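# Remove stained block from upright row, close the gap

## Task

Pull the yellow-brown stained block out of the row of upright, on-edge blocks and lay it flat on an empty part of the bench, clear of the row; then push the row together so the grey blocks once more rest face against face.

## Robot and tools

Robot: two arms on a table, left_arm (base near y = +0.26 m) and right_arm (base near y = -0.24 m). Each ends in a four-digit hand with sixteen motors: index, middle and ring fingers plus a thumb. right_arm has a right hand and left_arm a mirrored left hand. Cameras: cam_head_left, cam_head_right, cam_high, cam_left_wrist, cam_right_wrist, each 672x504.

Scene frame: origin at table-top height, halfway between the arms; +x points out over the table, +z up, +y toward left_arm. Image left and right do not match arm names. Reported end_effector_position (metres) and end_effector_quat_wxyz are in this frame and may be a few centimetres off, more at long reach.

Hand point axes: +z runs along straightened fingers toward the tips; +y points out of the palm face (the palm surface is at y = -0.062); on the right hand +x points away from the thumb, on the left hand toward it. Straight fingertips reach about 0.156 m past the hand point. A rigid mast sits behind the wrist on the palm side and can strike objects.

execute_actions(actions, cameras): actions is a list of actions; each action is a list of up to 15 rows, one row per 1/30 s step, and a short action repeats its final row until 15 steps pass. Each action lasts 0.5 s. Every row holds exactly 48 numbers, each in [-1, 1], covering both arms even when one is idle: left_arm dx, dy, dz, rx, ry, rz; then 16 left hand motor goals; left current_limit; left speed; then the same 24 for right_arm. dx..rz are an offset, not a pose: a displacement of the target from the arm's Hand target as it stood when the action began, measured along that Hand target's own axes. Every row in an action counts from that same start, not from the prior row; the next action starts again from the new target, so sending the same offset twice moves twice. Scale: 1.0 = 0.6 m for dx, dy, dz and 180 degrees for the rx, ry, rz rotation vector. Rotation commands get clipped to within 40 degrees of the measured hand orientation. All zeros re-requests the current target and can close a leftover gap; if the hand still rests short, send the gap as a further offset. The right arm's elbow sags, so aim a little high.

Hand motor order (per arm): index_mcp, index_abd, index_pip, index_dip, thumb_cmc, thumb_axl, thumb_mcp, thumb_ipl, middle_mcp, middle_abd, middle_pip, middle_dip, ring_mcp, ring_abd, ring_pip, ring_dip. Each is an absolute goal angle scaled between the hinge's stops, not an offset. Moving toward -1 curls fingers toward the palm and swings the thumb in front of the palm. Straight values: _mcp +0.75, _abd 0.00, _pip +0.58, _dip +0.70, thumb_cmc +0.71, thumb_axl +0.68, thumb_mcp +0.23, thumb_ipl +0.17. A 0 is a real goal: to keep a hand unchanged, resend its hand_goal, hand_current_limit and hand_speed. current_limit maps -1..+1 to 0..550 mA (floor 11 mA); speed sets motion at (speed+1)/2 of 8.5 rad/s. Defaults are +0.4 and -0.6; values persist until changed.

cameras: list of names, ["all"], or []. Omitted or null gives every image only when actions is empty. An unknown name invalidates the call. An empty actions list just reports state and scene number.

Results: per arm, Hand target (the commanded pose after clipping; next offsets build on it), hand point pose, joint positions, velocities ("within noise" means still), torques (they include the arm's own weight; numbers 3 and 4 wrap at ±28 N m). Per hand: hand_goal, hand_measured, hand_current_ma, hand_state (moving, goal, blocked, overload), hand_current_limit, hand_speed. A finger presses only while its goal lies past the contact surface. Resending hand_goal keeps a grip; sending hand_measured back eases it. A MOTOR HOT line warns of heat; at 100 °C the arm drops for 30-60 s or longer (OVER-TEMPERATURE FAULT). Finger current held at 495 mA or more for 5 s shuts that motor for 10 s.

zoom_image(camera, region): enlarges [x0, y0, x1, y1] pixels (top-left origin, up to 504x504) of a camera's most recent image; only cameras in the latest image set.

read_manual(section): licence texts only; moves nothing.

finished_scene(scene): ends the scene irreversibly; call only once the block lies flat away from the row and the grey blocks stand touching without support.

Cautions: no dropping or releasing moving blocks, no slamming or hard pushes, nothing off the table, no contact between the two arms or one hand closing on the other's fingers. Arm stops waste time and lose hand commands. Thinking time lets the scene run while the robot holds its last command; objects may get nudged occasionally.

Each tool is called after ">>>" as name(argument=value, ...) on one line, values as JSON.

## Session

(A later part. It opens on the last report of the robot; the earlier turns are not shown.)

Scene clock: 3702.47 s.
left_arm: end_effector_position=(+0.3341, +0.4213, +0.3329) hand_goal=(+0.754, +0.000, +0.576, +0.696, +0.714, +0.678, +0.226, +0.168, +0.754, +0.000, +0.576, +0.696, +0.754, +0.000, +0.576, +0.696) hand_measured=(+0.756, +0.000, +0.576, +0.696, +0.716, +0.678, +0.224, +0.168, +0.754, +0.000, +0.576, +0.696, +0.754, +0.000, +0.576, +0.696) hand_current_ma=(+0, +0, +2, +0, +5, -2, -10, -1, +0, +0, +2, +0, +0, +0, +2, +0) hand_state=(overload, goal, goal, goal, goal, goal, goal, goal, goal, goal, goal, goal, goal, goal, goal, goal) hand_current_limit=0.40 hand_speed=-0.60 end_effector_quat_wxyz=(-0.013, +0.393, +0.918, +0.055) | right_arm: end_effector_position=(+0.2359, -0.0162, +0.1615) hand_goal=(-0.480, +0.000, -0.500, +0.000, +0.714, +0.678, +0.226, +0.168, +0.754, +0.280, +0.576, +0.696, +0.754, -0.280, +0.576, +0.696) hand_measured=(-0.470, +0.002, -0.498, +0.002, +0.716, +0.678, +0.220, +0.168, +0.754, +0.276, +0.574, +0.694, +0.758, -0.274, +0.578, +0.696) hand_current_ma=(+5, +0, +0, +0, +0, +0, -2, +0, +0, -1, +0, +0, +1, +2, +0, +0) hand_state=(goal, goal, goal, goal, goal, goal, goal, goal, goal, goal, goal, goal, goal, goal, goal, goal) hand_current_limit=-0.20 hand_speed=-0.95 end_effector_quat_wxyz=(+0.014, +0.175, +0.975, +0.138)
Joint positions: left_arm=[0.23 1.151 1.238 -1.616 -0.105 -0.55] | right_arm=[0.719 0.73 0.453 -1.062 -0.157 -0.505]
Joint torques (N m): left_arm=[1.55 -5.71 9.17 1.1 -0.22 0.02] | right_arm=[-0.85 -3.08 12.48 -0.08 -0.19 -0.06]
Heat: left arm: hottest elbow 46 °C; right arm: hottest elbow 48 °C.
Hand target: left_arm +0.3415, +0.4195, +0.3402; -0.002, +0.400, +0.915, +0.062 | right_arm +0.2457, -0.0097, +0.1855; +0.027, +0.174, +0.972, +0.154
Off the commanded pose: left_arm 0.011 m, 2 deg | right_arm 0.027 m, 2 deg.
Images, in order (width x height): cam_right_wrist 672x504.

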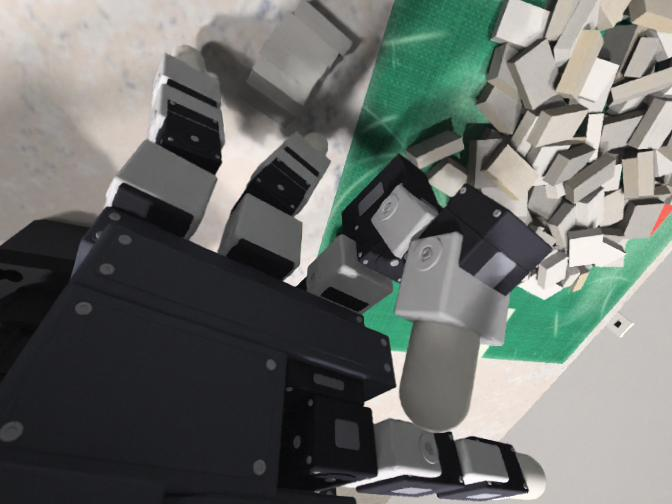

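>>> execute_actions(actions=[[[0,0,0,0,0,0,0.754,0,0.576,0.696,0.714,0.678,0.226,0.168,0.754,0,0.576,0.696,0.754,0,0.576,0.696,0.4,-0.6,0,0.0103,-0.0317,0,0,0,-0.48,0,-0.5,0,0.714,0.678,0.226,0.168,0.754,0.28,0.576,0.696,0.754,-0.28,0.576,0.696,-0.2,-0.95]],[[0,0,0,0,0,0,0.754,0,0.576,0.696,0.714,0.678,0.226,0.168,0.754,0,0.576,0.696,0.754,0,0.576,0.696,0.4,-0.6,0,0.0155,-0.0475,0,0,0,-0.48,0,-0.5,0,0.714,0.678,0.226,0.168,0.754,0.28,0.576,0.696,0.754,-0.28,0.576,0.696,-0.2,-0.95]],[[0,0,0,0,0,0,0.754,0,0.576,0.696,0.714,0.678,0.226,0.168,0.754,0,0.576,0.696,0.754,0,0.576,0.696,0.4,-0.6,0,0.0155,-0.0475,0,0,0,-0.48,0,-0.5,0,0.714,0.678,0.226,0.168,0.754,0.28,0.576,0.696,0.754,-0.28,0.576,0.696,-0.2,-0.95]],[[0,0,0,0,0,0,0.754,0,0.576,0.696,0.714,0.678,0.226,0.168,0.754,0,0.576,0.696,0.754,0,0.576,0.696,0.4,-0.6,-0.02,-0.04,-0.03,0,0,0,-0.48,0,-0.5,0,0.714,0.678,0.226,0.168,0.754,0.28,0.576,0.696,0.754,-0.28,0.576,0.696,-0.2,-0.95]]], cameras=["all"])

>>> zoom_image(camera="cam_right_wrist", region=[220, 0, 360, 105])

>>> zoom_image(camera="cam_high", region=[435, 235, 485, 285])

>>> zoom_image(camera="cam_head_left", region=[350, 395, 430, 455])

>>> zoom_image(camera="cam_left_wrist", region=[570, 110, 672, 210])

>>> zoom_image(camera="cam_head_right", region=[360, 400, 440, 460])

Scene clock: 3724.40 s.
left_arm: end_effector_position=(+0.3341, +0.4213, +0.3329) hand_goal=(+0.754, +0.000, +0.576, +0.696, +0.714, +0.678, +0.226, +0.168, +0.754, +0.000, +0.576, +0.696, +0.754, +0.000, +0.576, +0.696) hand_measured=(+0.756, +0.000, +0.576, +0.696, +0.716, +0.678, +0.224, +0.168, +0.754, +0.000, +0.576, +0.696, +0.754, +0.000, +0.576, +0.696) hand_current_ma=(+0, +0, +2, +0, +5, -2, -10, -1, +0, +0, +2, +0, +0, +0, +2, +0) hand_state=(overload, goal, goal, goal, goal, goal, goal, goal, goal, goal, goal, goal, goal, goal, goal, goal) hand_current_limit=0.40 hand_speed=-0.60 end_effector_quat_wxyz=(-0.013, +0.393, +0.918, +0.055) | right_arm: end_effector_position=(+0.2420, -0.0447, +0.2528) hand_goal=(-0.480, +0.000, -0.500, +0.000, +0.714, +0.678, +0.226, +0.168, +0.754, +0.280, +0.576, +0.696, +0.754, -0.280, +0.576, +0.696) hand_measured=(-0.470, +0.002, -0.498, +0.002, +0.716, +0.678, +0.220, +0.168, +0.754, +0.278, +0.574, +0.694, +0.754, -0.276, +0.578, +0.696) hand_current_ma=(+5, +0, +0, +0, +0, +0, -2, +0, +0, +0, +0, +0, +0, +1, +0, +0) hand_state=(goal, goal, goal, goal, goal, goal, goal, goal, goal, goal, goal, goal, goal, goal, goal, goal) hand_current_limit=-0.20 hand_speed=-0.95 end_effector_quat_wxyz=(+0.016, +0.181, +0.973, +0.142)
Joint positions: left_arm=[0.23 1.151 1.238 -1.616 -0.105 -0.55] | right_arm=[0.559 0.641 0.662 -1.379 -0.194 -0.652]
Joint torques (N m): left_arm=[1.73 -5.54 9.21 1.09 -0.21 0.02] | right_arm=[-0.56 -1.49 12.96 -0.1 -0.33 -0.11]
Heat: left arm: hottest elbow 46 °C; right arm: hottest elbow 51 °C.
Hand target: left_arm +0.3415, +0.4195, +0.3402; -0.002, +0.400, +0.915, +0.062 | right_arm +0.2472, -0.0404, +0.2751; +0.027, +0.174, +0.972, +0.154
Off the commanded pose: left_arm 0.011 m, 2 deg | right_arm 0.023 m, 2 deg.

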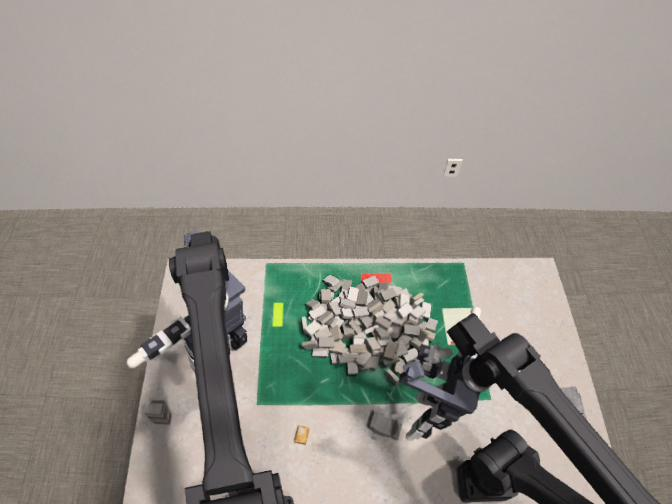

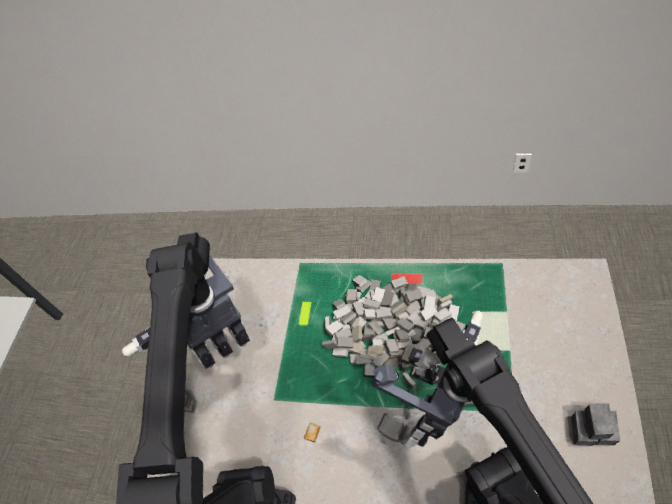

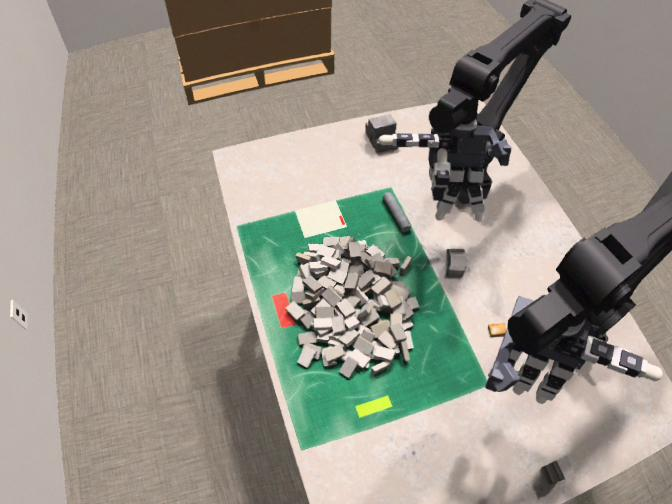

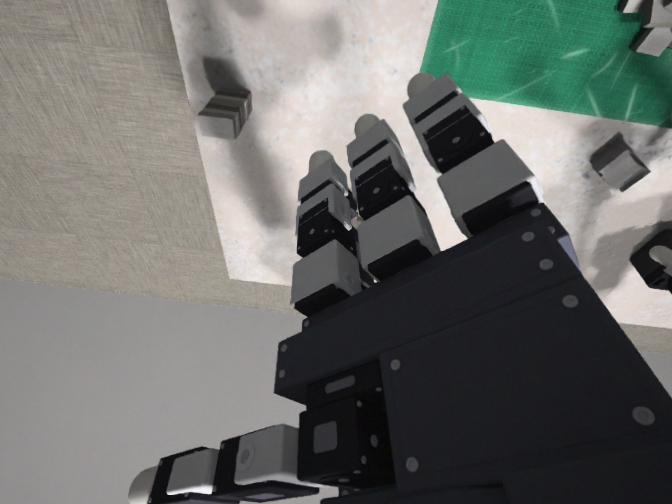

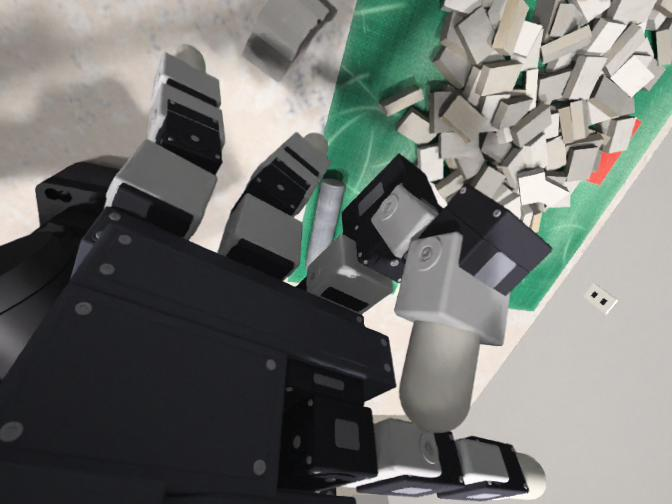

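Scaled by 3.600 from the camera's 672x504 image, which has a finer 960x720 frame.

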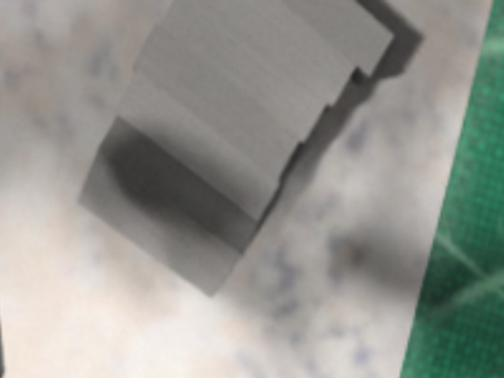

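Scaled by 10.080 from the camera's 672x504 image, which has a finer 960x720 frame.

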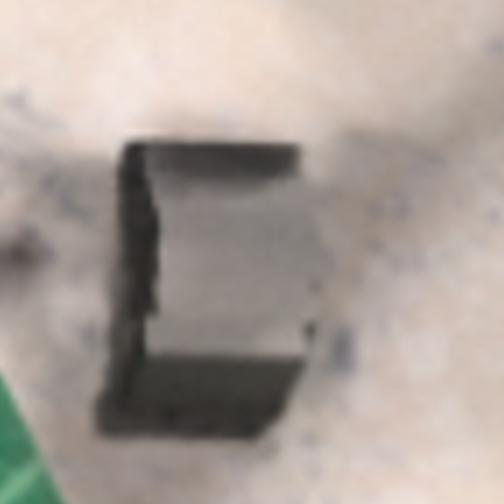

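Scaled by 6.300 from the camera's 672x504 image, which has a finer 960x720 frame.

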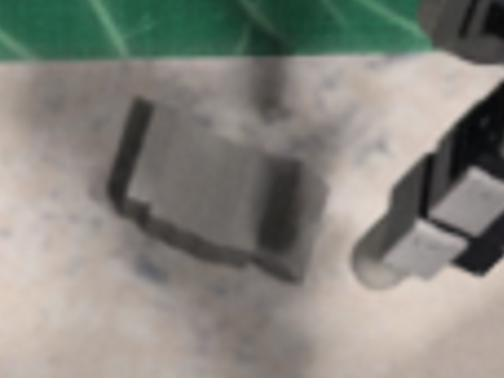

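Scaled by 4.941 from the camera's 672x504 image, which has a finer 960x720 frame.

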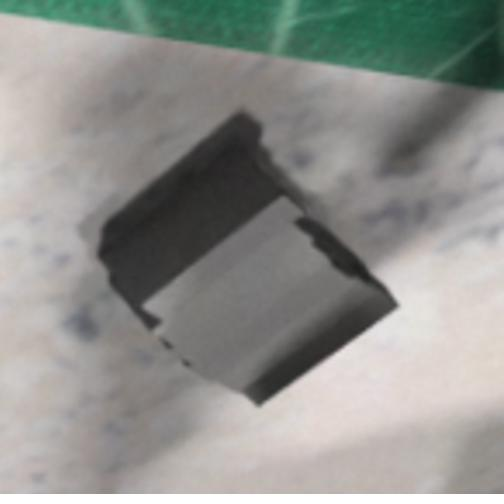

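Scaled by 6.300 from the camera's 672x504 image, which has a finer 960x720 frame.

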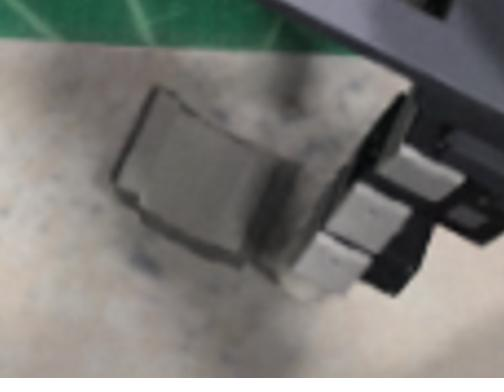

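>>> execute_actions(actions=[[[0,0,0,0,0,0,0.754,0,0.576,0.696,0.714,0.678,0.226,0.168,0.754,0,0.576,0.696,0.754,0,0.576,0.696,0.4,-0.6,0,0,0,0.01586,-0.01533,0.09649,0.754,0.06,0.576,0.696,0.714,0.678,0.226,0.168,-0.48,0,-0.5,0,0.754,-0.35,0.576,0.696,0.2,-0.8]],[[0,0,0,0,0,0,0.754,0,0.576,0.696,0.714,0.678,0.226,0.168,0.754,0,0.576,0.696,0.754,0,0.576,0.696,0.4,-0.6,0,0,0,0.01586,-0.01533,0.09649,0.754,0.06,0.576,0.696,0.714,0.678,0.226,0.168,-0.48,0,-0.5,0,0.754,-0.35,0.576,0.696,0.2,-0.8]],[[0,0,0,0,0,0,0.754,0,0.576,0.696,0.714,0.678,0.226,0.168,0.754,0,0.576,0.696,0.754,0,0.576,0.696,0.4,-0.6,0,0,0,0.01586,-0.01533,0.09649,0.754,0.06,0.576,0.696,0.714,0.678,0.226,0.168,-0.48,0,-0.5,0,0.754,-0.35,0.576,0.696,0.2,-0.8]],[[0,0,0,0,0,0,0.754,0,0.576,0.696,0.714,0.678,0.226,0.168,0.754,0,0.576,0.696,0.754,0,0.576,0.696,0.4,-0.6,0,0,0,0.01586,-0.01533,0.09649,0.754,0.06,0.576,0.696,0.714,0.678,0.226,0.168,-0.48,0,-0.5,0,0.754,-0.35,0.576,0.696,0.2,-0.8]],[[0,0,0,0,0,0,0.754,0,0.576,0.696,0.714,0.678,0.226,0.168,0.754,0,0.576,0.696,0.754,0,0.576,0.696,0.4,-0.6,0,0,0,0.01586,-0.01533,0.09649,0.754,0.06,0.576,0.696,0.714,0.678,0.226,0.168,-0.48,0,-0.5,0,0.754,-0.35,0.576,0.696,0.2,-0.8]],[[0,0,0,0,0,0,0.754,0,0.576,0.696,0.714,0.678,0.226,0.168,0.754,0,0.576,0.696,0.754,0,0.576,0.696,0.4,-0.6,-0.0202,0.0247,0,0,0,0,0.754,0.06,0.576,0.696,0.714,0.678,0.226,0.168,-0.48,0,-0.5,0,0.754,-0.35,0.576,0.696,0.2,-0.8]],[[0,0,0,0,0,0,0.754,0,0.576,0.696,0.714,0.678,0.226,0.168,0.754,0,0.576,0.696,0.754,0,0.576,0.696,0.4,-0.6,0,0,0.0625,0,0,0,0.754,0.06,0.576,0.696,0.714,0.678,0.226,0.168,-0.48,0,-0.5,0,0.754,-0.35,0.576,0.696,0.2,-0.8]],[[0,0,0,0,0,0,0.754,0,0.576,0.696,0.714,0.678,0.226,0.168,0.754,0,0.576,0.696,0.754,0,0.576,0.696,0.4,-0.6,0,0,0.0625,0,0,0,0.754,0.06,0.576,0.696,0.714,0.678,0.226,0.168,-0.48,0,-0.5,0,0.754,-0.35,0.576,0.696,0.2,-0.8]]], cameras=["cam_right_wrist", "cam_high", "cam_head_left"])

>>> zoom_image(camera="cam_right_wrist", region=[220, 10, 340, 135])

>>> zoom_image(camera="cam_high", region=[420, 205, 500, 285])

>>> zoom_image(camera="cam_head_left", region=[345, 390, 445, 465])

Scene clock: 3768.77 s.
left_arm: end_effector_position=(+0.3341, +0.4213, +0.3329) hand_goal=(+0.754, +0.000, +0.576, +0.696, +0.714, +0.678, +0.226, +0.168, +0.754, +0.000, +0.576, +0.696, +0.754, +0.000, +0.576, +0.696) hand_measured=(+0.756, +0.000, +0.576, +0.696, +0.716, +0.678, +0.224, +0.168, +0.754, +0.000, +0.576, +0.696, +0.754, +0.000, +0.576, +0.696) hand_current_ma=(+0, +0, +2, +0, +5, -2, -10, -1, +0, +0, +2, +0, +0, +0, +2, +0) hand_state=(overload, goal, goal, goal, goal, goal, goal, goal, goal, goal, goal, goal, goal, goal, goal, goal) hand_current_limit=0.40 hand_speed=-0.60 end_effector_quat_wxyz=(-0.013, +0.393, +0.918, +0.055) | right_arm: end_effector_position=(+0.2548, -0.0613, +0.2005) hand_goal=(+0.754, +0.060, +0.576, +0.696, +0.714, +0.678, +0.226, +0.168, -0.480, +0.000, -0.500, +0.000, +0.754, -0.350, +0.576, +0.696) hand_measured=(+0.754, +0.060, +0.574, +0.694, +0.714, +0.678, +0.222, +0.168, -0.468, +0.002, -0.498, +0.002, +0.754, -0.346, +0.578, +0.696) hand_current_ma=(+0, +0, +0, +0, +0, +0, -1, +0, +6, +0, +1, +0, +0, +1, +0, +0) hand_state=(goal, goal, goal, goal, goal, goal, goal, goal, goal, goal, goal, goal, goal, goal, goal, goal) hand_current_limit=0.20 hand_speed=-0.80 end_effector_quat_wxyz=(+0.002, +0.811, +0.585, -0.003)
Joint positions: left_arm=[0.23 1.151 1.238 -1.616 -0.105 -0.55] | right_arm=[1.049 1.063 0.812 -1.327 0.002 1.342]
Joint torques (N m): left_arm=[1.55 -5.54 9.17 1.1 -0.21 0.02] | right_arm=[-0.38 -6.07 8.76 0.16 0.08 -0.08]
Heat: left arm: hottest elbow 46 °C; right arm: hottest elbow 51 °C.
Hand target: left_arm +0.3415, +0.4195, +0.3402; -0.002, +0.400, +0.915, +0.062 | right_arm +0.2576, -0.0565, +0.2002; +0.000, +0.808, +0.589, +0.000
Off the commanded pose: left_arm 0.011 m, 2 deg | right_arm 0.006 m, 1 deg.
Images, in order (width x height): cam_head_left 672x504, cam_high 672x504, cam_right_wrist 672x504.

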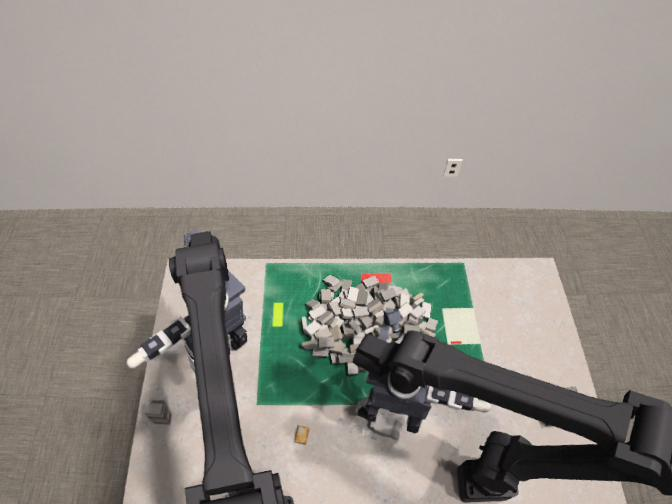

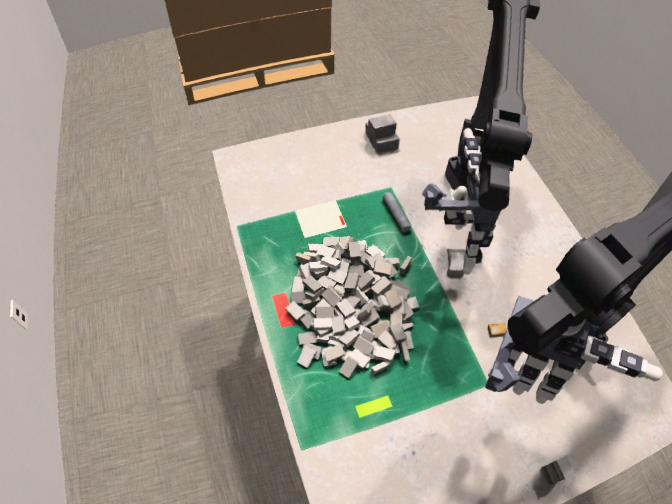

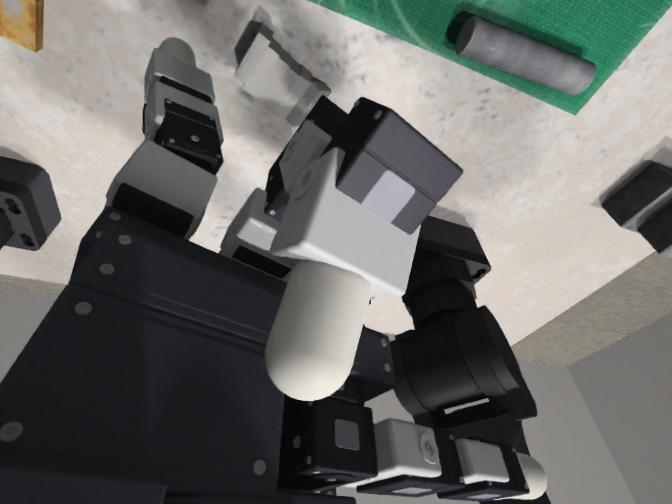

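Scaled by 4.032 from the camera's 672x504 image, which has a finer 960x720 frame.

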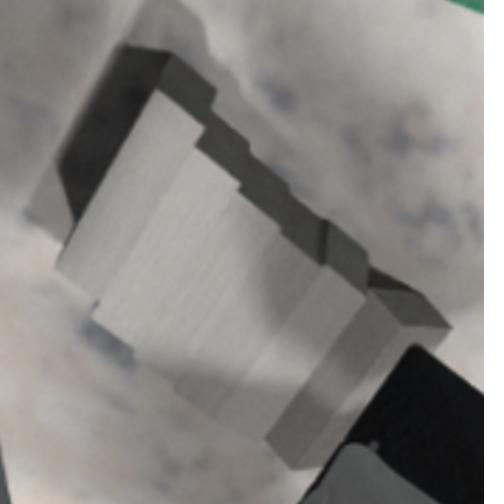

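Scaled by 6.300 from the camera's 672x504 image, which has a finer 960x720 frame.

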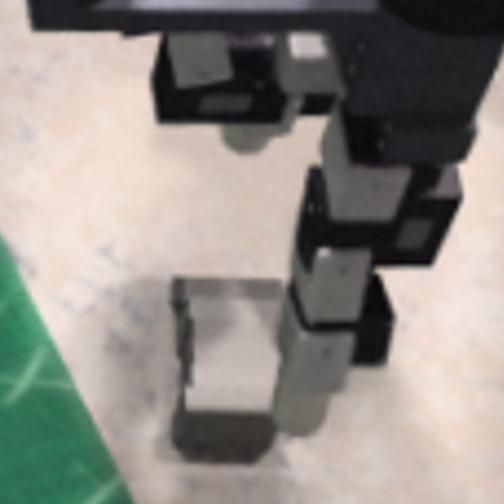

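Scaled by 5.040 from the camera's 672x504 image, which has a finer 960x720 frame.

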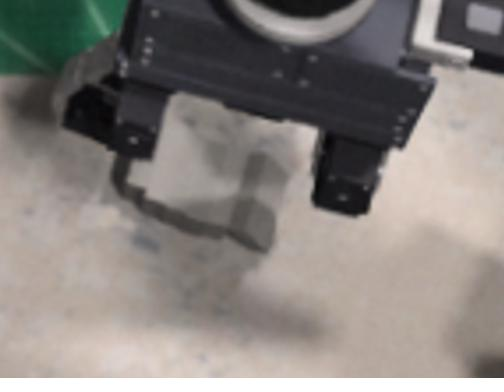

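>>> execute_actions(actions=[[[0,0,0,0,0,0,0.754,0,0.576,0.696,0.714,0.678,0.226,0.168,0.754,0,0.576,0.696,0.754,0,0.576,0.696,0.4,-0.6,0.0,0,0.03,0,0,0,0.754,0.06,0.576,0.696,0.714,0.678,0.226,0.168,-0.48,0,-0.5,0,0.754,-0.35,0.576,0.696,0.2,-0.8]],[[0,0,0,0,0,0,0.754,0,0.576,0.696,0.714,0.678,0.226,0.168,0.754,0,0.576,0.696,0.754,0,0.576,0.696,0.4,-0.6,0,0,0.03,0,0,0,0.754,0.06,0.576,0.696,0.714,0.678,0.226,0.168,-0.48,0,-0.5,0,0.754,-0.35,0.576,0.696,0.2,-0.8]]], cameras=[])

Scene clock: 3819.53 s.
left_arm: end_effector_position=(+0.3341, +0.4213, +0.3329) hand_goal=(+0.754, +0.000, +0.576, +0.696, +0.714, +0.678, +0.226, +0.168, +0.754, +0.000, +0.576, +0.696, +0.754, +0.000, +0.576, +0.696) hand_measured=(+0.756, +0.000, +0.576, +0.696, +0.716, +0.678, +0.224, +0.168, +0.754, +0.000, +0.576, +0.696, +0.754, +0.000, +0.576, +0.696) hand_current_ma=(+0, +0, +2, +0, +5, -2, -10, -1, +0, +0, +2, +0, +0, +0, +2, +0) hand_state=(overload, goal, goal, goal, goal, goal, goal, goal, goal, goal, goal, goal, goal, goal, goal, goal) hand_current_limit=0.40 hand_speed=-0.60 end_effector_quat_wxyz=(-0.013, +0.393, +0.918, +0.055) | right_arm: end_effector_position=(+0.2562, -0.0591, +0.1679) hand_goal=(+0.754, +0.060, +0.576, +0.696, +0.714, +0.678, +0.226, +0.168, -0.480, +0.000, -0.500, +0.000, +0.754, -0.350, +0.576, +0.696) hand_measured=(+0.754, +0.060, +0.574, +0.694, +0.714, +0.678, +0.222, +0.168, -0.468, +0.002, -0.498, +0.002, +0.754, -0.346, +0.578, +0.696) hand_current_ma=(+0, +0, +0, +0, +0, +0, -1, +0, +6, +0, +1, +0, +0, +1, +0, +0) hand_state=(goal, goal, goal, goal, goal, goal, goal, goal, goal, goal, goal, goal, goal, goal, goal, goal) hand_current_limit=0.20 hand_speed=-0.80 end_effector_quat_wxyz=(+0.000, +0.811, +0.585, +0.002)
Joint positions: left_arm=[0.23 1.151 1.238 -1.616 -0.105 -0.55] | right_arm=[1.049 1.094 0.743 -1.217 0.002 1.342]
Joint torques (N m): left_arm=[1.55 -5.6 9.18 1.09 -0.21 0.02] | right_arm=[-0.38 -6.01 7.99 0.21 0.08 -0.09]
Heat: left arm: hottest elbow 46 °C; right arm: hottest elbow 51 °C.
Hand target: left_arm +0.3415, +0.4195, +0.3402; -0.002, +0.400, +0.915, +0.062 | right_arm +0.2577, -0.0566, +0.1642; +0.000, +0.808, +0.589, +0.000
Off the commanded pose: left_arm 0.011 m, 2 deg | right_arm 0.005 m, 1 deg.
No camera images: "cameras" was empty.

>>> execute_actions(actions=[[[0,0,0,0,0,0,0.754,0,0.576,0.696,0.714,0.678,0.226,0.168,0.754,0,0.576,0.696,0.754,0,0.576,0.696,0.4,-0.6,0.0015,0,0.0275,0,0,0,0.754,0.06,0.576,0.696,0.714,0.678,0.226,0.168,-0.48,0,-0.5,0,0.754,-0.35,0.576,0.696,0.2,-0.8]],[[0,0,0,0,0,0,0.754,0,0.576,0.696,0.714,0.678,0.226,0.168,0.754,0,0.576,0.696,0.754,0,0.576,0.696,0.4,-0.6,0,0,0.0145,0,0,0,0.754,0.06,0.576,0.696,0.714,0.678,0.226,0.168,-0.48,0,-0.5,0,0.754,-0.35,0.576,0.696,0.2,-0.8]],[[0,0,0,0,0,0,0.754,0,0.576,0.696,0.714,0.678,0.226,0.168,0.754,0,0.576,0.696,0.754,0,0.576,0.696,0.4,-0.6,0,0,0.013,0,0,0,0.754,0.06,0.576,0.696,0.714,0.678,0.226,0.168,-0.48,0,-0.5,0,0.754,-0.35,0.576,0.696,0.2,-0.8]],[[0,0,0,0,0,0,0.754,0,0.576,0.696,0.714,0.678,0.226,0.168,0.754,0,0.576,0.696,0.754,0,0.576,0.696,0.4,-0.6,0,0,0.004,0,0,0,0.754,0.06,0.576,0.696,0.714,0.678,0.226,0.168,-0.48,0,-0.5,0,0.754,-0.35,0.576,0.696,0.2,-0.8]]], cameras=["cam_right_wrist", "cam_head_left"])

>>> zoom_image(camera="cam_right_wrist", region=[220, 40, 340, 135])

>>> zoom_image(camera="cam_head_left", region=[345, 390, 445, 465])

Scene clock: 3836.43 s.
left_arm: end_effector_position=(+0.3341, +0.4213, +0.3329) hand_goal=(+0.754, +0.000, +0.576, +0.696, +0.714, +0.678, +0.226, +0.168, +0.754, +0.000, +0.576, +0.696, +0.754, +0.000, +0.576, +0.696) hand_measured=(+0.756, +0.000, +0.576, +0.696, +0.716, +0.678, +0.224, +0.168, +0.754, +0.000, +0.576, +0.696, +0.754, +0.000, +0.576, +0.696) hand_current_ma=(+0, +0, +2, +0, +5, -2, -10, -1, +0, +0, +2, +0, +0, +0, +2, +0) hand_state=(overload, goal, goal, goal, goal, goal, goal, goal, goal, goal, goal, goal, goal, goal, goal, goal) hand_current_limit=0.40 hand_speed=-0.60 end_effector_quat_wxyz=(-0.013, +0.393, +0.918, +0.055) | right_arm: end_effector_position=(+0.2581, -0.0560, +0.1355) hand_goal=(+0.754, +0.060, +0.576, +0.696, +0.714, +0.678, +0.226, +0.168, -0.480, +0.000, -0.500, +0.000, +0.754, -0.350, +0.576, +0.696) hand_measured=(+0.754, +0.060, +0.574, +0.694, +0.714, +0.678, +0.222, +0.168, -0.468, +0.002, -0.498, +0.002, +0.754, -0.346, +0.578, +0.696) hand_current_ma=(+0, +0, +0, +0, +0, +0, -1, +0, +6, +0, +1, +0, +0, +1, +0, +0) hand_state=(goal, goal, goal, goal, goal, goal, goal, goal, goal, goal, goal, goal, goal, goal, goal, goal) hand_current_limit=0.20 hand_speed=-0.80 end_effector_quat_wxyz=(-0.001, +0.811, +0.585, +0.006)
Joint positions: left_arm=[0.23 1.151 1.238 -1.616 -0.105 -0.55] | right_arm=[1.049 1.14 0.683 -1.101 0.002 1.342]
Joint torques (N m): left_arm=[1.61 -5.6 9.21 1.1 -0.21 0.02] | right_arm=[-0.44 -5.89 7.21 0.2 0.07 -0.07]
Heat: left arm: hottest elbow 46 °C; right arm: hottest elbow 50 °C.
Hand target: left_arm +0.3415, +0.4195, +0.3402; -0.002, +0.400, +0.915, +0.062 | right_arm +0.2580, -0.0557, +0.1287; +0.001, +0.808, +0.589, +0.000
Off the commanded pose: left_arm 0.011 m, 2 deg | right_arm 0.007 m, 1 deg.
Images, in order (width x height): cam_head_left 672x504, cam_right_wrist 672x504.

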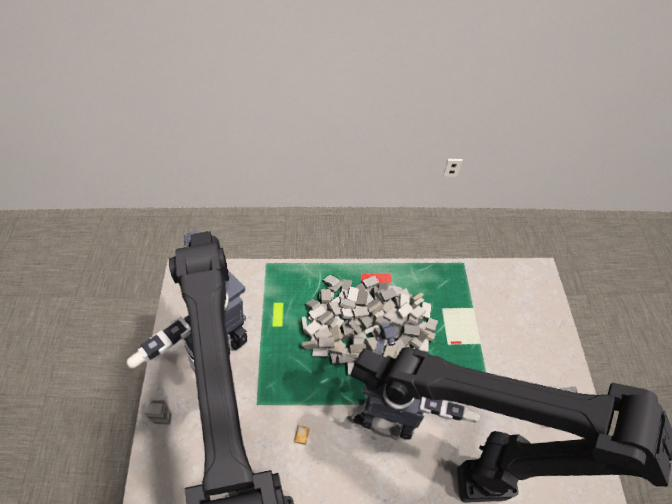

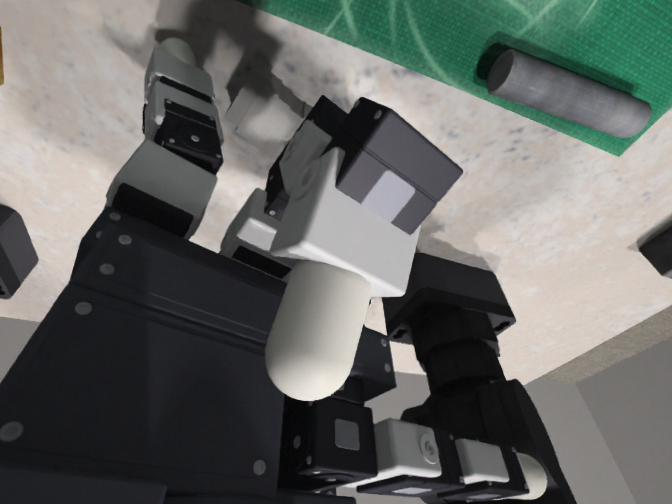

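Scaled by 4.200 from the camera's 672x504 image, which has a finer 960x720 frame.

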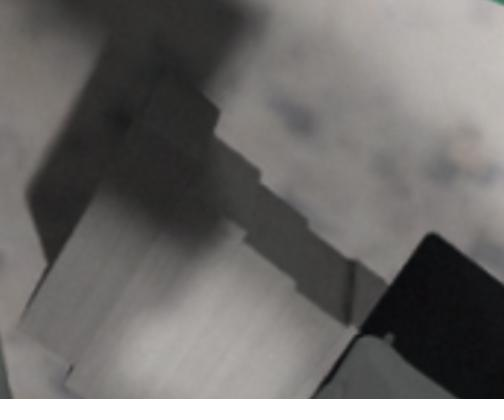

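Scaled by 5.040 from the camera's 672x504 image, which has a finer 960x720 frame.

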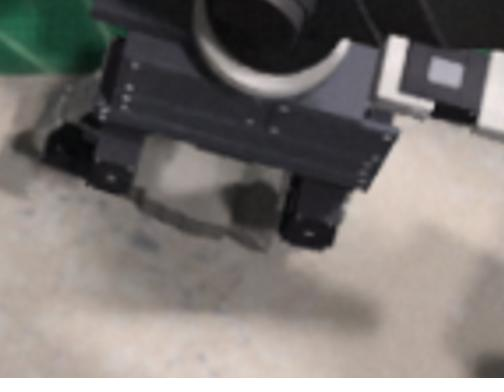

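>>> execute_actions(actions=[[[0,0,0,0,0,0,0.754,0,0.576,0.696,0.714,0.678,0.226,0.168,0.754,0,0.576,0.696,0.754,0,0.576,0.696,0.4,-0.6,0,0,0.0058,0,0,0,0.754,0.04,0.576,0.696,0.714,0.678,0.226,0.168,-0.48,0,-0.5,0,0.754,-0.15,0.576,0.696,-0.2,-0.92]],[[0,0,0,0,0,0,0.754,0,0.576,0.696,0.714,0.678,0.226,0.168,0.754,0,0.576,0.696,0.754,0,0.576,0.696,0.4,-0.6,0,0,0,0,0,0,0.754,0.0,0.576,0.696,0.714,0.678,0.226,0.168,-0.48,0,-0.5,0,0.754,-0.06,0.576,0.696,-0.4,-0.96]],[[0,0,0,0,0,0,0.754,0,0.576,0.696,0.714,0.678,0.226,0.168,0.754,0,0.576,0.696,0.754,0,0.576,0.696,0.4,-0.6,0,0,0,0,0,0,0.754,-0.02,0.576,0.696,0.714,0.678,0.226,0.168,-0.48,0,-0.5,0,0.754,-0.04,0.576,0.696,-0.4,-0.97]]], cameras=["cam_right_wrist", "cam_head_left"])

>>> zoom_image(camera="cam_right_wrist", region=[200, 40, 320, 135])

Scene clock: 3850.90 s.
left_arm: end_effector_position=(+0.3341, +0.4213, +0.3329) hand_goal=(+0.754, +0.000, +0.576, +0.696, +0.714, +0.678, +0.226, +0.168, +0.754, +0.000, +0.576, +0.696, +0.754, +0.000, +0.576, +0.696) hand_measured=(+0.756, +0.000, +0.576, +0.696, +0.716, +0.678, +0.224, +0.168, +0.754, +0.000, +0.576, +0.696, +0.754, +0.000, +0.576, +0.696) hand_current_ma=(+0, +0, +2, +0, +5, -2, -10, -1, +0, +0, +2, +0, +0, +0, +2, +0) hand_state=(overload, goal, goal, goal, goal, goal, goal, goal, goal, goal, goal, goal, goal, goal, goal, goal) hand_current_limit=0.40 hand_speed=-0.60 end_effector_quat_wxyz=(-0.013, +0.393, +0.918, +0.055) | right_arm: end_effector_position=(+0.2580, -0.0562, +0.1314) hand_goal=(+0.754, -0.020, +0.576, +0.696, +0.714, +0.678, +0.226, +0.168, -0.480, +0.000, -0.500, +0.000, +0.754, -0.040, +0.576, +0.696) hand_measured=(+0.754, +0.010, +0.574, +0.694, +0.714, +0.678, +0.222, +0.168, -0.468, +0.002, -0.498, +0.002, +0.754, -0.108, +0.578, +0.696) hand_current_ma=(+0, +22, +0, +0, +0, +0, -1, +0, +6, +0, +1, +0, +0, -86, +0, +0) hand_state=(goal, blocked, goal, goal, goal, goal, goal, goal, goal, goal, goal, goal, goal, blocked, goal, goal) hand_current_limit=-0.40 hand_speed=-0.97 end_effector_quat_wxyz=(-0.001, +0.811, +0.585, +0.006)
Joint positions: left_arm=[0.23 1.151 1.238 -1.616 -0.105 -0.55] | right_arm=[1.049 1.147 0.676 -1.089 0.002 1.342]
Joint torques (N m): left_arm=[1.55 -5.6 9.2 1.09 -0.22 0.02] | right_arm=[-0.44 -5.89 7.2 0.16 0.08 -0.07]
Heat: left arm: hottest elbow 47 °C; right arm: hottest elbow 49 °C.
Hand target: left_arm +0.3415, +0.4195, +0.3402; -0.002, +0.400, +0.915, +0.062 | right_arm +0.2579, -0.0558, +0.1252; +0.001, +0.808, +0.589, +0.000
Off the commanded pose: left_arm 0.011 m, 2 deg | right_arm 0.006 m, 1 deg.
Images, in order (width x height): cam_head_left 672x504, cam_right_wrist 672x504.

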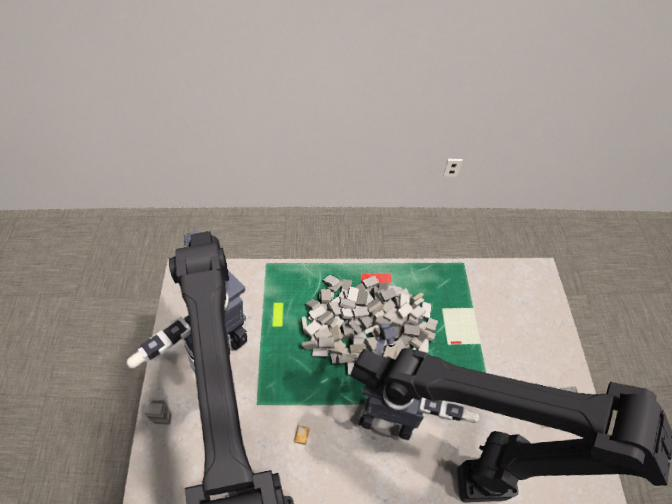

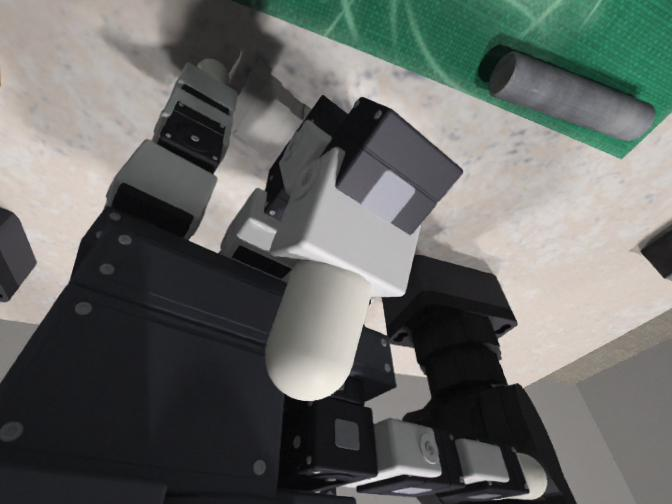

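Scaled by 4.200 from the camera's 672x504 image, which has a finer 960x720 frame.

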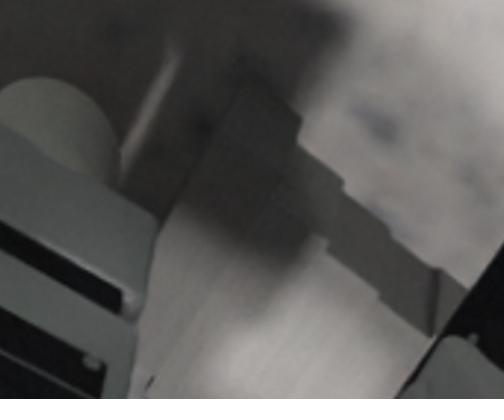

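>>> execute_actions(actions=[[[0,0,0,0,0,0,0.754,0,0.576,0.696,0.714,0.678,0.226,0.168,0.754,0,0.576,0.696,0.754,0,0.576,0.696,0.4,-0.6,0,0,-0.014,0,0,0,0.754,0.02,0.576,0.696,0.714,0.678,0.226,0.168,-0.48,0,-0.5,0,0.754,-0.04,0.576,0.696,-0.2,-0.97]],[[0,0,0,0,0,0,0.754,0,0.576,0.696,0.714,0.678,0.226,0.168,0.754,0,0.576,0.696,0.754,0,0.576,0.696,0.4,-0.6,0,0,0,0,0,0,0.754,0.02,0.576,0.696,0.714,0.678,0.226,0.168,-0.48,0,-0.5,0,0.754,-0.04,0.576,0.696,-0.2,-0.97]]], cameras=["cam_right_wrist"])

>>> zoom_image(camera="cam_right_wrist", region=[200, 40, 320, 135])

Scene clock: 3883.20 s.
left_arm: end_effector_position=(+0.3341, +0.4213, +0.3329) hand_goal=(+0.754, +0.000, +0.576, +0.696, +0.714, +0.678, +0.226, +0.168, +0.754, +0.000, +0.576, +0.696, +0.754, +0.000, +0.576, +0.696) hand_measured=(+0.756, +0.000, +0.576, +0.696, +0.716, +0.678, +0.224, +0.168, +0.754, +0.000, +0.576, +0.696, +0.754, +0.000, +0.576, +0.696) hand_current_ma=(+0, +0, +2, +0, +5, -2, -10, -1, +0, +0, +2, +0, +0, +0, +2, +0) hand_state=(overload, goal, goal, goal, goal, goal, goal, goal, goal, goal, goal, goal, goal, goal, goal, goal) hand_current_limit=0.40 hand_speed=-0.60 end_effector_quat_wxyz=(-0.013, +0.393, +0.918, +0.055) | right_arm: end_effector_position=(+0.2577, -0.0566, +0.1314) hand_goal=(+0.754, +0.020, +0.576, +0.696, +0.714, +0.678, +0.226, +0.168, -0.480, +0.000, -0.500, +0.000, +0.754, -0.040, +0.576, +0.696) hand_measured=(+0.754, +0.024, +0.574, +0.694, +0.714, +0.678, +0.222, +0.168, -0.468, +0.002, -0.498, +0.002, +0.754, -0.086, +0.578, +0.696) hand_current_ma=(+0, +0, +0, +0, +0, +0, -1, +0, +6, +0, +1, +0, +0, -44, +0, +0) hand_state=(goal, goal, goal, goal, goal, goal, goal, goal, goal, goal, goal, goal, goal, blocked, goal, goal) hand_current_limit=-0.20 hand_speed=-0.97 end_effector_quat_wxyz=(-0.001, +0.811, +0.585, +0.005)
Joint positions: left_arm=[0.23 1.151 1.238 -1.616 -0.105 -0.55] | right_arm=[1.049 1.147 0.676 -1.091 0.002 1.342]
Joint torques (N m): left_arm=[1.67 -5.54 9.21 1.09 -0.22 0.02] | right_arm=[-0.32 -7.12 8.42 -0.73 0.07 -0.08]
Heat: left arm: hottest elbow 47 °C; right arm: hottest elbow 48 °C.
Hand target: left_arm +0.3415, +0.4195, +0.3402; -0.002, +0.400, +0.915, +0.062 | right_arm +0.2579, -0.0557, +0.1336; +0.001, +0.808, +0.589, +0.000
Off the commanded pose: left_arm 0.011 m, 2 deg | right_arm 0.002 m, 1 deg.
Images, in order (width x height): cam_right_wrist 672x504.

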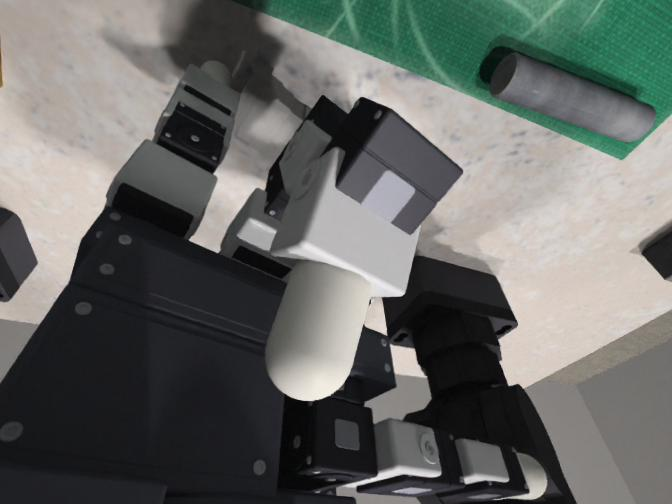

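Scaled by 4.200 from the camera's 672x504 image, which has a finer 960x720 frame.

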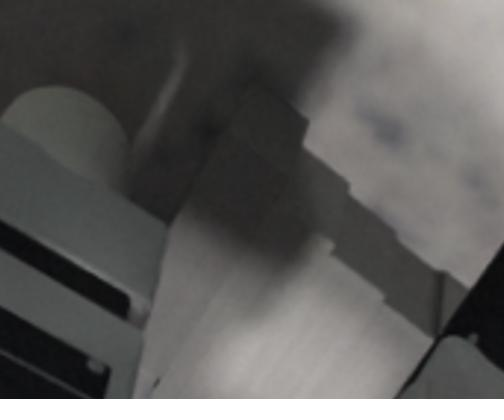

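>>> execute_actions(actions=[[[0,0,0,0,0,0,0.754,0,0.576,0.696,0.714,0.678,0.226,0.168,0.754,0,0.576,0.696,0.754,0,0.576,0.696,0.4,-0.6,0,0,-0.011,0,0,0,0.754,0.02,0.576,0.696,0.714,0.678,0.226,0.168,-0.48,0,-0.5,0,0.754,-0.02,0.576,0.696,-0.2,-0.97]],[[0,0,0,0,0,0,0.754,0,0.576,0.696,0.714,0.678,0.226,0.168,0.754,0,0.576,0.696,0.754,0,0.576,0.696,0.4,-0.6,0,0,0,0,0,0,0.754,0.02,0.576,0.696,0.714,0.678,0.226,0.168,-0.48,0,-0.5,0,0.754,-0.02,0.576,0.696,-0.2,-0.97]]], cameras=["cam_right_wrist"])

>>> zoom_image(camera="cam_right_wrist", region=[200, 40, 320, 135])

Scene clock: 3894.43 s.
left_arm: end_effector_position=(+0.3341, +0.4213, +0.3329) hand_goal=(+0.754, +0.000, +0.576, +0.696, +0.714, +0.678, +0.226, +0.168, +0.754, +0.000, +0.576, +0.696, +0.754, +0.000, +0.576, +0.696) hand_measured=(+0.756, +0.000, +0.576, +0.696, +0.716, +0.678, +0.224, +0.168, +0.754, +0.000, +0.576, +0.696, +0.754, +0.000, +0.576, +0.696) hand_current_ma=(+0, +0, +2, +0, +5, -2, -10, -1, +0, +0, +2, +0, +0, +0, +2, +0) hand_state=(overload, goal, goal, goal, goal, goal, goal, goal, goal, goal, goal, goal, goal, goal, goal, goal) hand_current_limit=0.40 hand_speed=-0.60 end_effector_quat_wxyz=(-0.013, +0.393, +0.918, +0.055) | right_arm: end_effector_position=(+0.2557, -0.0598, +0.1320) hand_goal=(+0.754, +0.020, +0.576, +0.696, +0.714, +0.678, +0.226, +0.168, -0.480, +0.000, -0.500, +0.000, +0.754, -0.020, +0.576, +0.696) hand_measured=(+0.754, +0.022, +0.574, +0.694, +0.714, +0.678, +0.222, +0.168, -0.468, +0.002, -0.498, +0.002, +0.752, -0.070, +0.576, +0.696) hand_current_ma=(+0, +0, +0, +0, +0, +0, -1, +0, +6, +0, +1, +0, +0, -50, +0, +0) hand_state=(goal, goal, goal, goal, goal, goal, goal, goal, goal, goal, goal, goal, goal, blocked, goal, goal) hand_current_limit=-0.20 hand_speed=-0.97 end_effector_quat_wxyz=(+0.002, +0.811, +0.585, -0.002)
Joint positions: left_arm=[0.23 1.151 1.238 -1.616 -0.105 -0.55] | right_arm=[1.049 1.145 0.676 -1.107 0.002 1.342]
Joint torques (N m): left_arm=[1.55 -5.6 9.21 1.06 -0.21 0.02] | right_arm=[-0.5 -7.77 9.31 -0.94 0.08 -0.07]
Heat: left arm: hottest elbow 47 °C; right arm: hottest elbow 49 °C.
Hand target: left_arm +0.3415, +0.4195, +0.3402; -0.002, +0.400, +0.915, +0.062 | right_arm +0.2579, -0.0557, +0.1402; +0.001, +0.808, +0.589, +0.000
Off the commanded pose: left_arm 0.011 m, 2 deg | right_arm 0.009 m, 1 deg.
Images, in order (width x height): cam_right_wrist 672x504.

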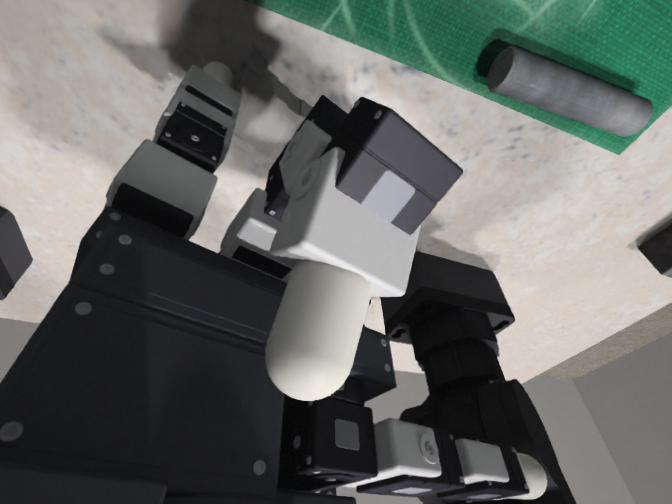

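Scaled by 4.200 from the camera's 672x504 image, which has a finer 960x720 frame.

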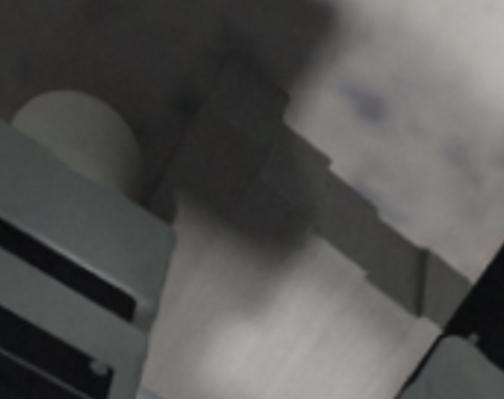

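>>> execute_actions(actions=[[[0,0,0,0,0,0,0.754,0,0.576,0.696,0.714,0.678,0.226,0.168,0.754,0,0.576,0.696,0.754,0,0.576,0.696,0.4,-0.6,0,0,0,0,0,0,0.754,-0.1,0.576,0.696,0.714,0.678,0.226,0.168,-0.48,0,-0.5,0,0.754,-0.02,0.576,0.696,-0.2,-0.97]],[[0,0,0,0,0,0,0.754,0,0.576,0.696,0.714,0.678,0.226,0.168,0.754,0,0.576,0.696,0.754,0,0.576,0.696,0.4,-0.6,0,0,0,0,0,0,0.754,-0.2,0.576,0.696,0.714,0.678,0.226,0.168,-0.48,0,-0.5,0,0.754,-0.02,0.576,0.696,-0.2,-0.97]],[[0,0,0,0,0,0,0.754,0,0.576,0.696,0.714,0.678,0.226,0.168,0.754,0,0.576,0.696,0.754,0,0.576,0.696,0.4,-0.6,0,0,0,0,0,0,0.754,-0.25,0.576,0.696,0.714,0.678,0.226,0.168,-0.48,0,-0.5,0,0.754,-0.02,0.576,0.696,0.0,-0.97]]], cameras=["cam_right_wrist", "cam_head_left"])

>>> zoom_image(camera="cam_right_wrist", region=[200, 40, 320, 135])

>>> zoom_image(camera="cam_head_left", region=[345, 390, 445, 465])

Scene clock: 3912.13 s.
left_arm: end_effector_position=(+0.3341, +0.4213, +0.3329) hand_goal=(+0.754, +0.000, +0.576, +0.696, +0.714, +0.678, +0.226, +0.168, +0.754, +0.000, +0.576, +0.696, +0.754, +0.000, +0.576, +0.696) hand_measured=(+0.756, +0.000, +0.576, +0.696, +0.716, +0.678, +0.224, +0.168, +0.754, +0.000, +0.576, +0.696, +0.754, +0.000, +0.576, +0.696) hand_current_ma=(+0, +0, +2, +0, +5, -2, -10, -1, +0, +0, +2, +0, +0, +0, +2, +0) hand_state=(overload, goal, goal, goal, goal, goal, goal, goal, goal, goal, goal, goal, goal, goal, goal, goal) hand_current_limit=0.40 hand_speed=-0.60 end_effector_quat_wxyz=(-0.013, +0.393, +0.918, +0.055) | right_arm: end_effector_position=(+0.2555, -0.0602, +0.1320) hand_goal=(+0.754, -0.250, +0.576, +0.696, +0.714, +0.678, +0.226, +0.168, -0.480, +0.000, -0.500, +0.000, +0.754, -0.020, +0.576, +0.696) hand_measured=(+0.754, -0.150, +0.574, +0.694, +0.714, +0.678, +0.222, +0.168, -0.468, +0.002, -0.498, +0.002, +0.750, -0.072, +0.576, +0.696) hand_current_ma=(+0, +62, +0, +0, +0, +0, -1, +0, +6, +0, +1, +0, -1, -54, +0, +0) hand_state=(goal, moving, goal, goal, goal, goal, goal, goal, goal, goal, goal, goal, goal, blocked, goal, goal) hand_current_limit=0.00 hand_speed=-0.97 end_effector_quat_wxyz=(+0.002, +0.811, +0.585, -0.003)
Joint positions: left_arm=[0.23 1.151 1.238 -1.616 -0.105 -0.55] | right_arm=[1.049 1.145 0.676 -1.109 0.002 1.342]
Joint torques (N m): left_arm=[1.61 -5.6 9.22 1.1 -0.21 0.02] | right_arm=[-0.62 -7.82 9.28 -0.92 0.08 -0.08]
Heat: left arm: hottest elbow 47 °C; right arm: hottest elbow 49 °C.
Hand target: left_arm +0.3415, +0.4195, +0.3402; -0.002, +0.400, +0.915, +0.062 | right_arm +0.2579, -0.0558, +0.1402; +0.001, +0.808, +0.589, +0.000
Off the commanded pose: left_arm 0.011 m, 2 deg | right_arm 0.010 m, 1 deg.
Images, in order (width x height): cam_head_left 672x504, cam_right_wrist 672x504.

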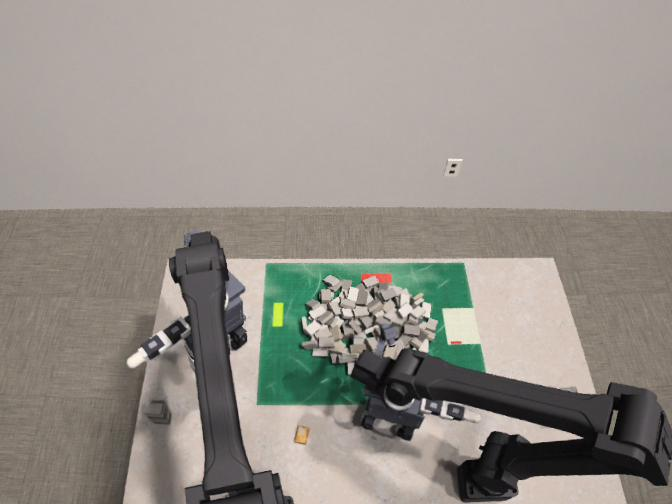

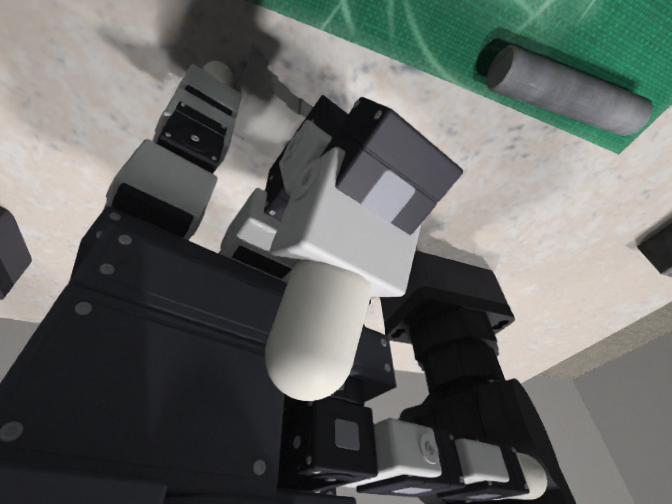

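Scaled by 4.200 from the camera's 672x504 image, which has a finer 960x720 frame.

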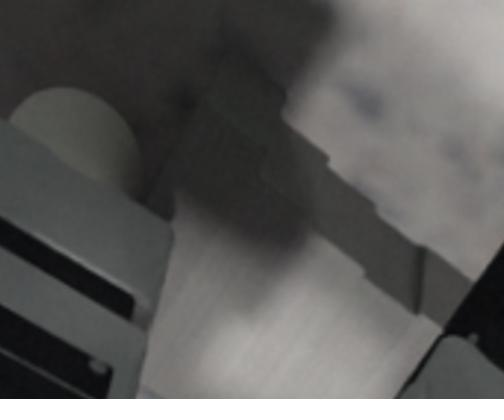

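Scaled by 5.040 from the camera's 672x504 image, which has a finer 960x720 frame.

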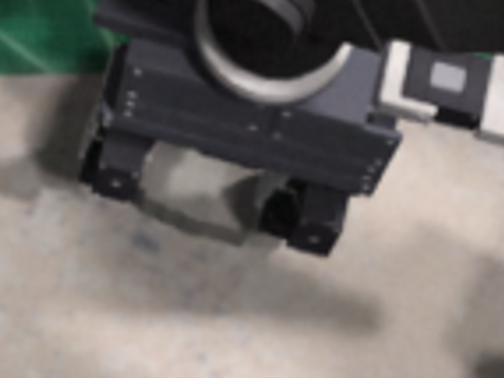

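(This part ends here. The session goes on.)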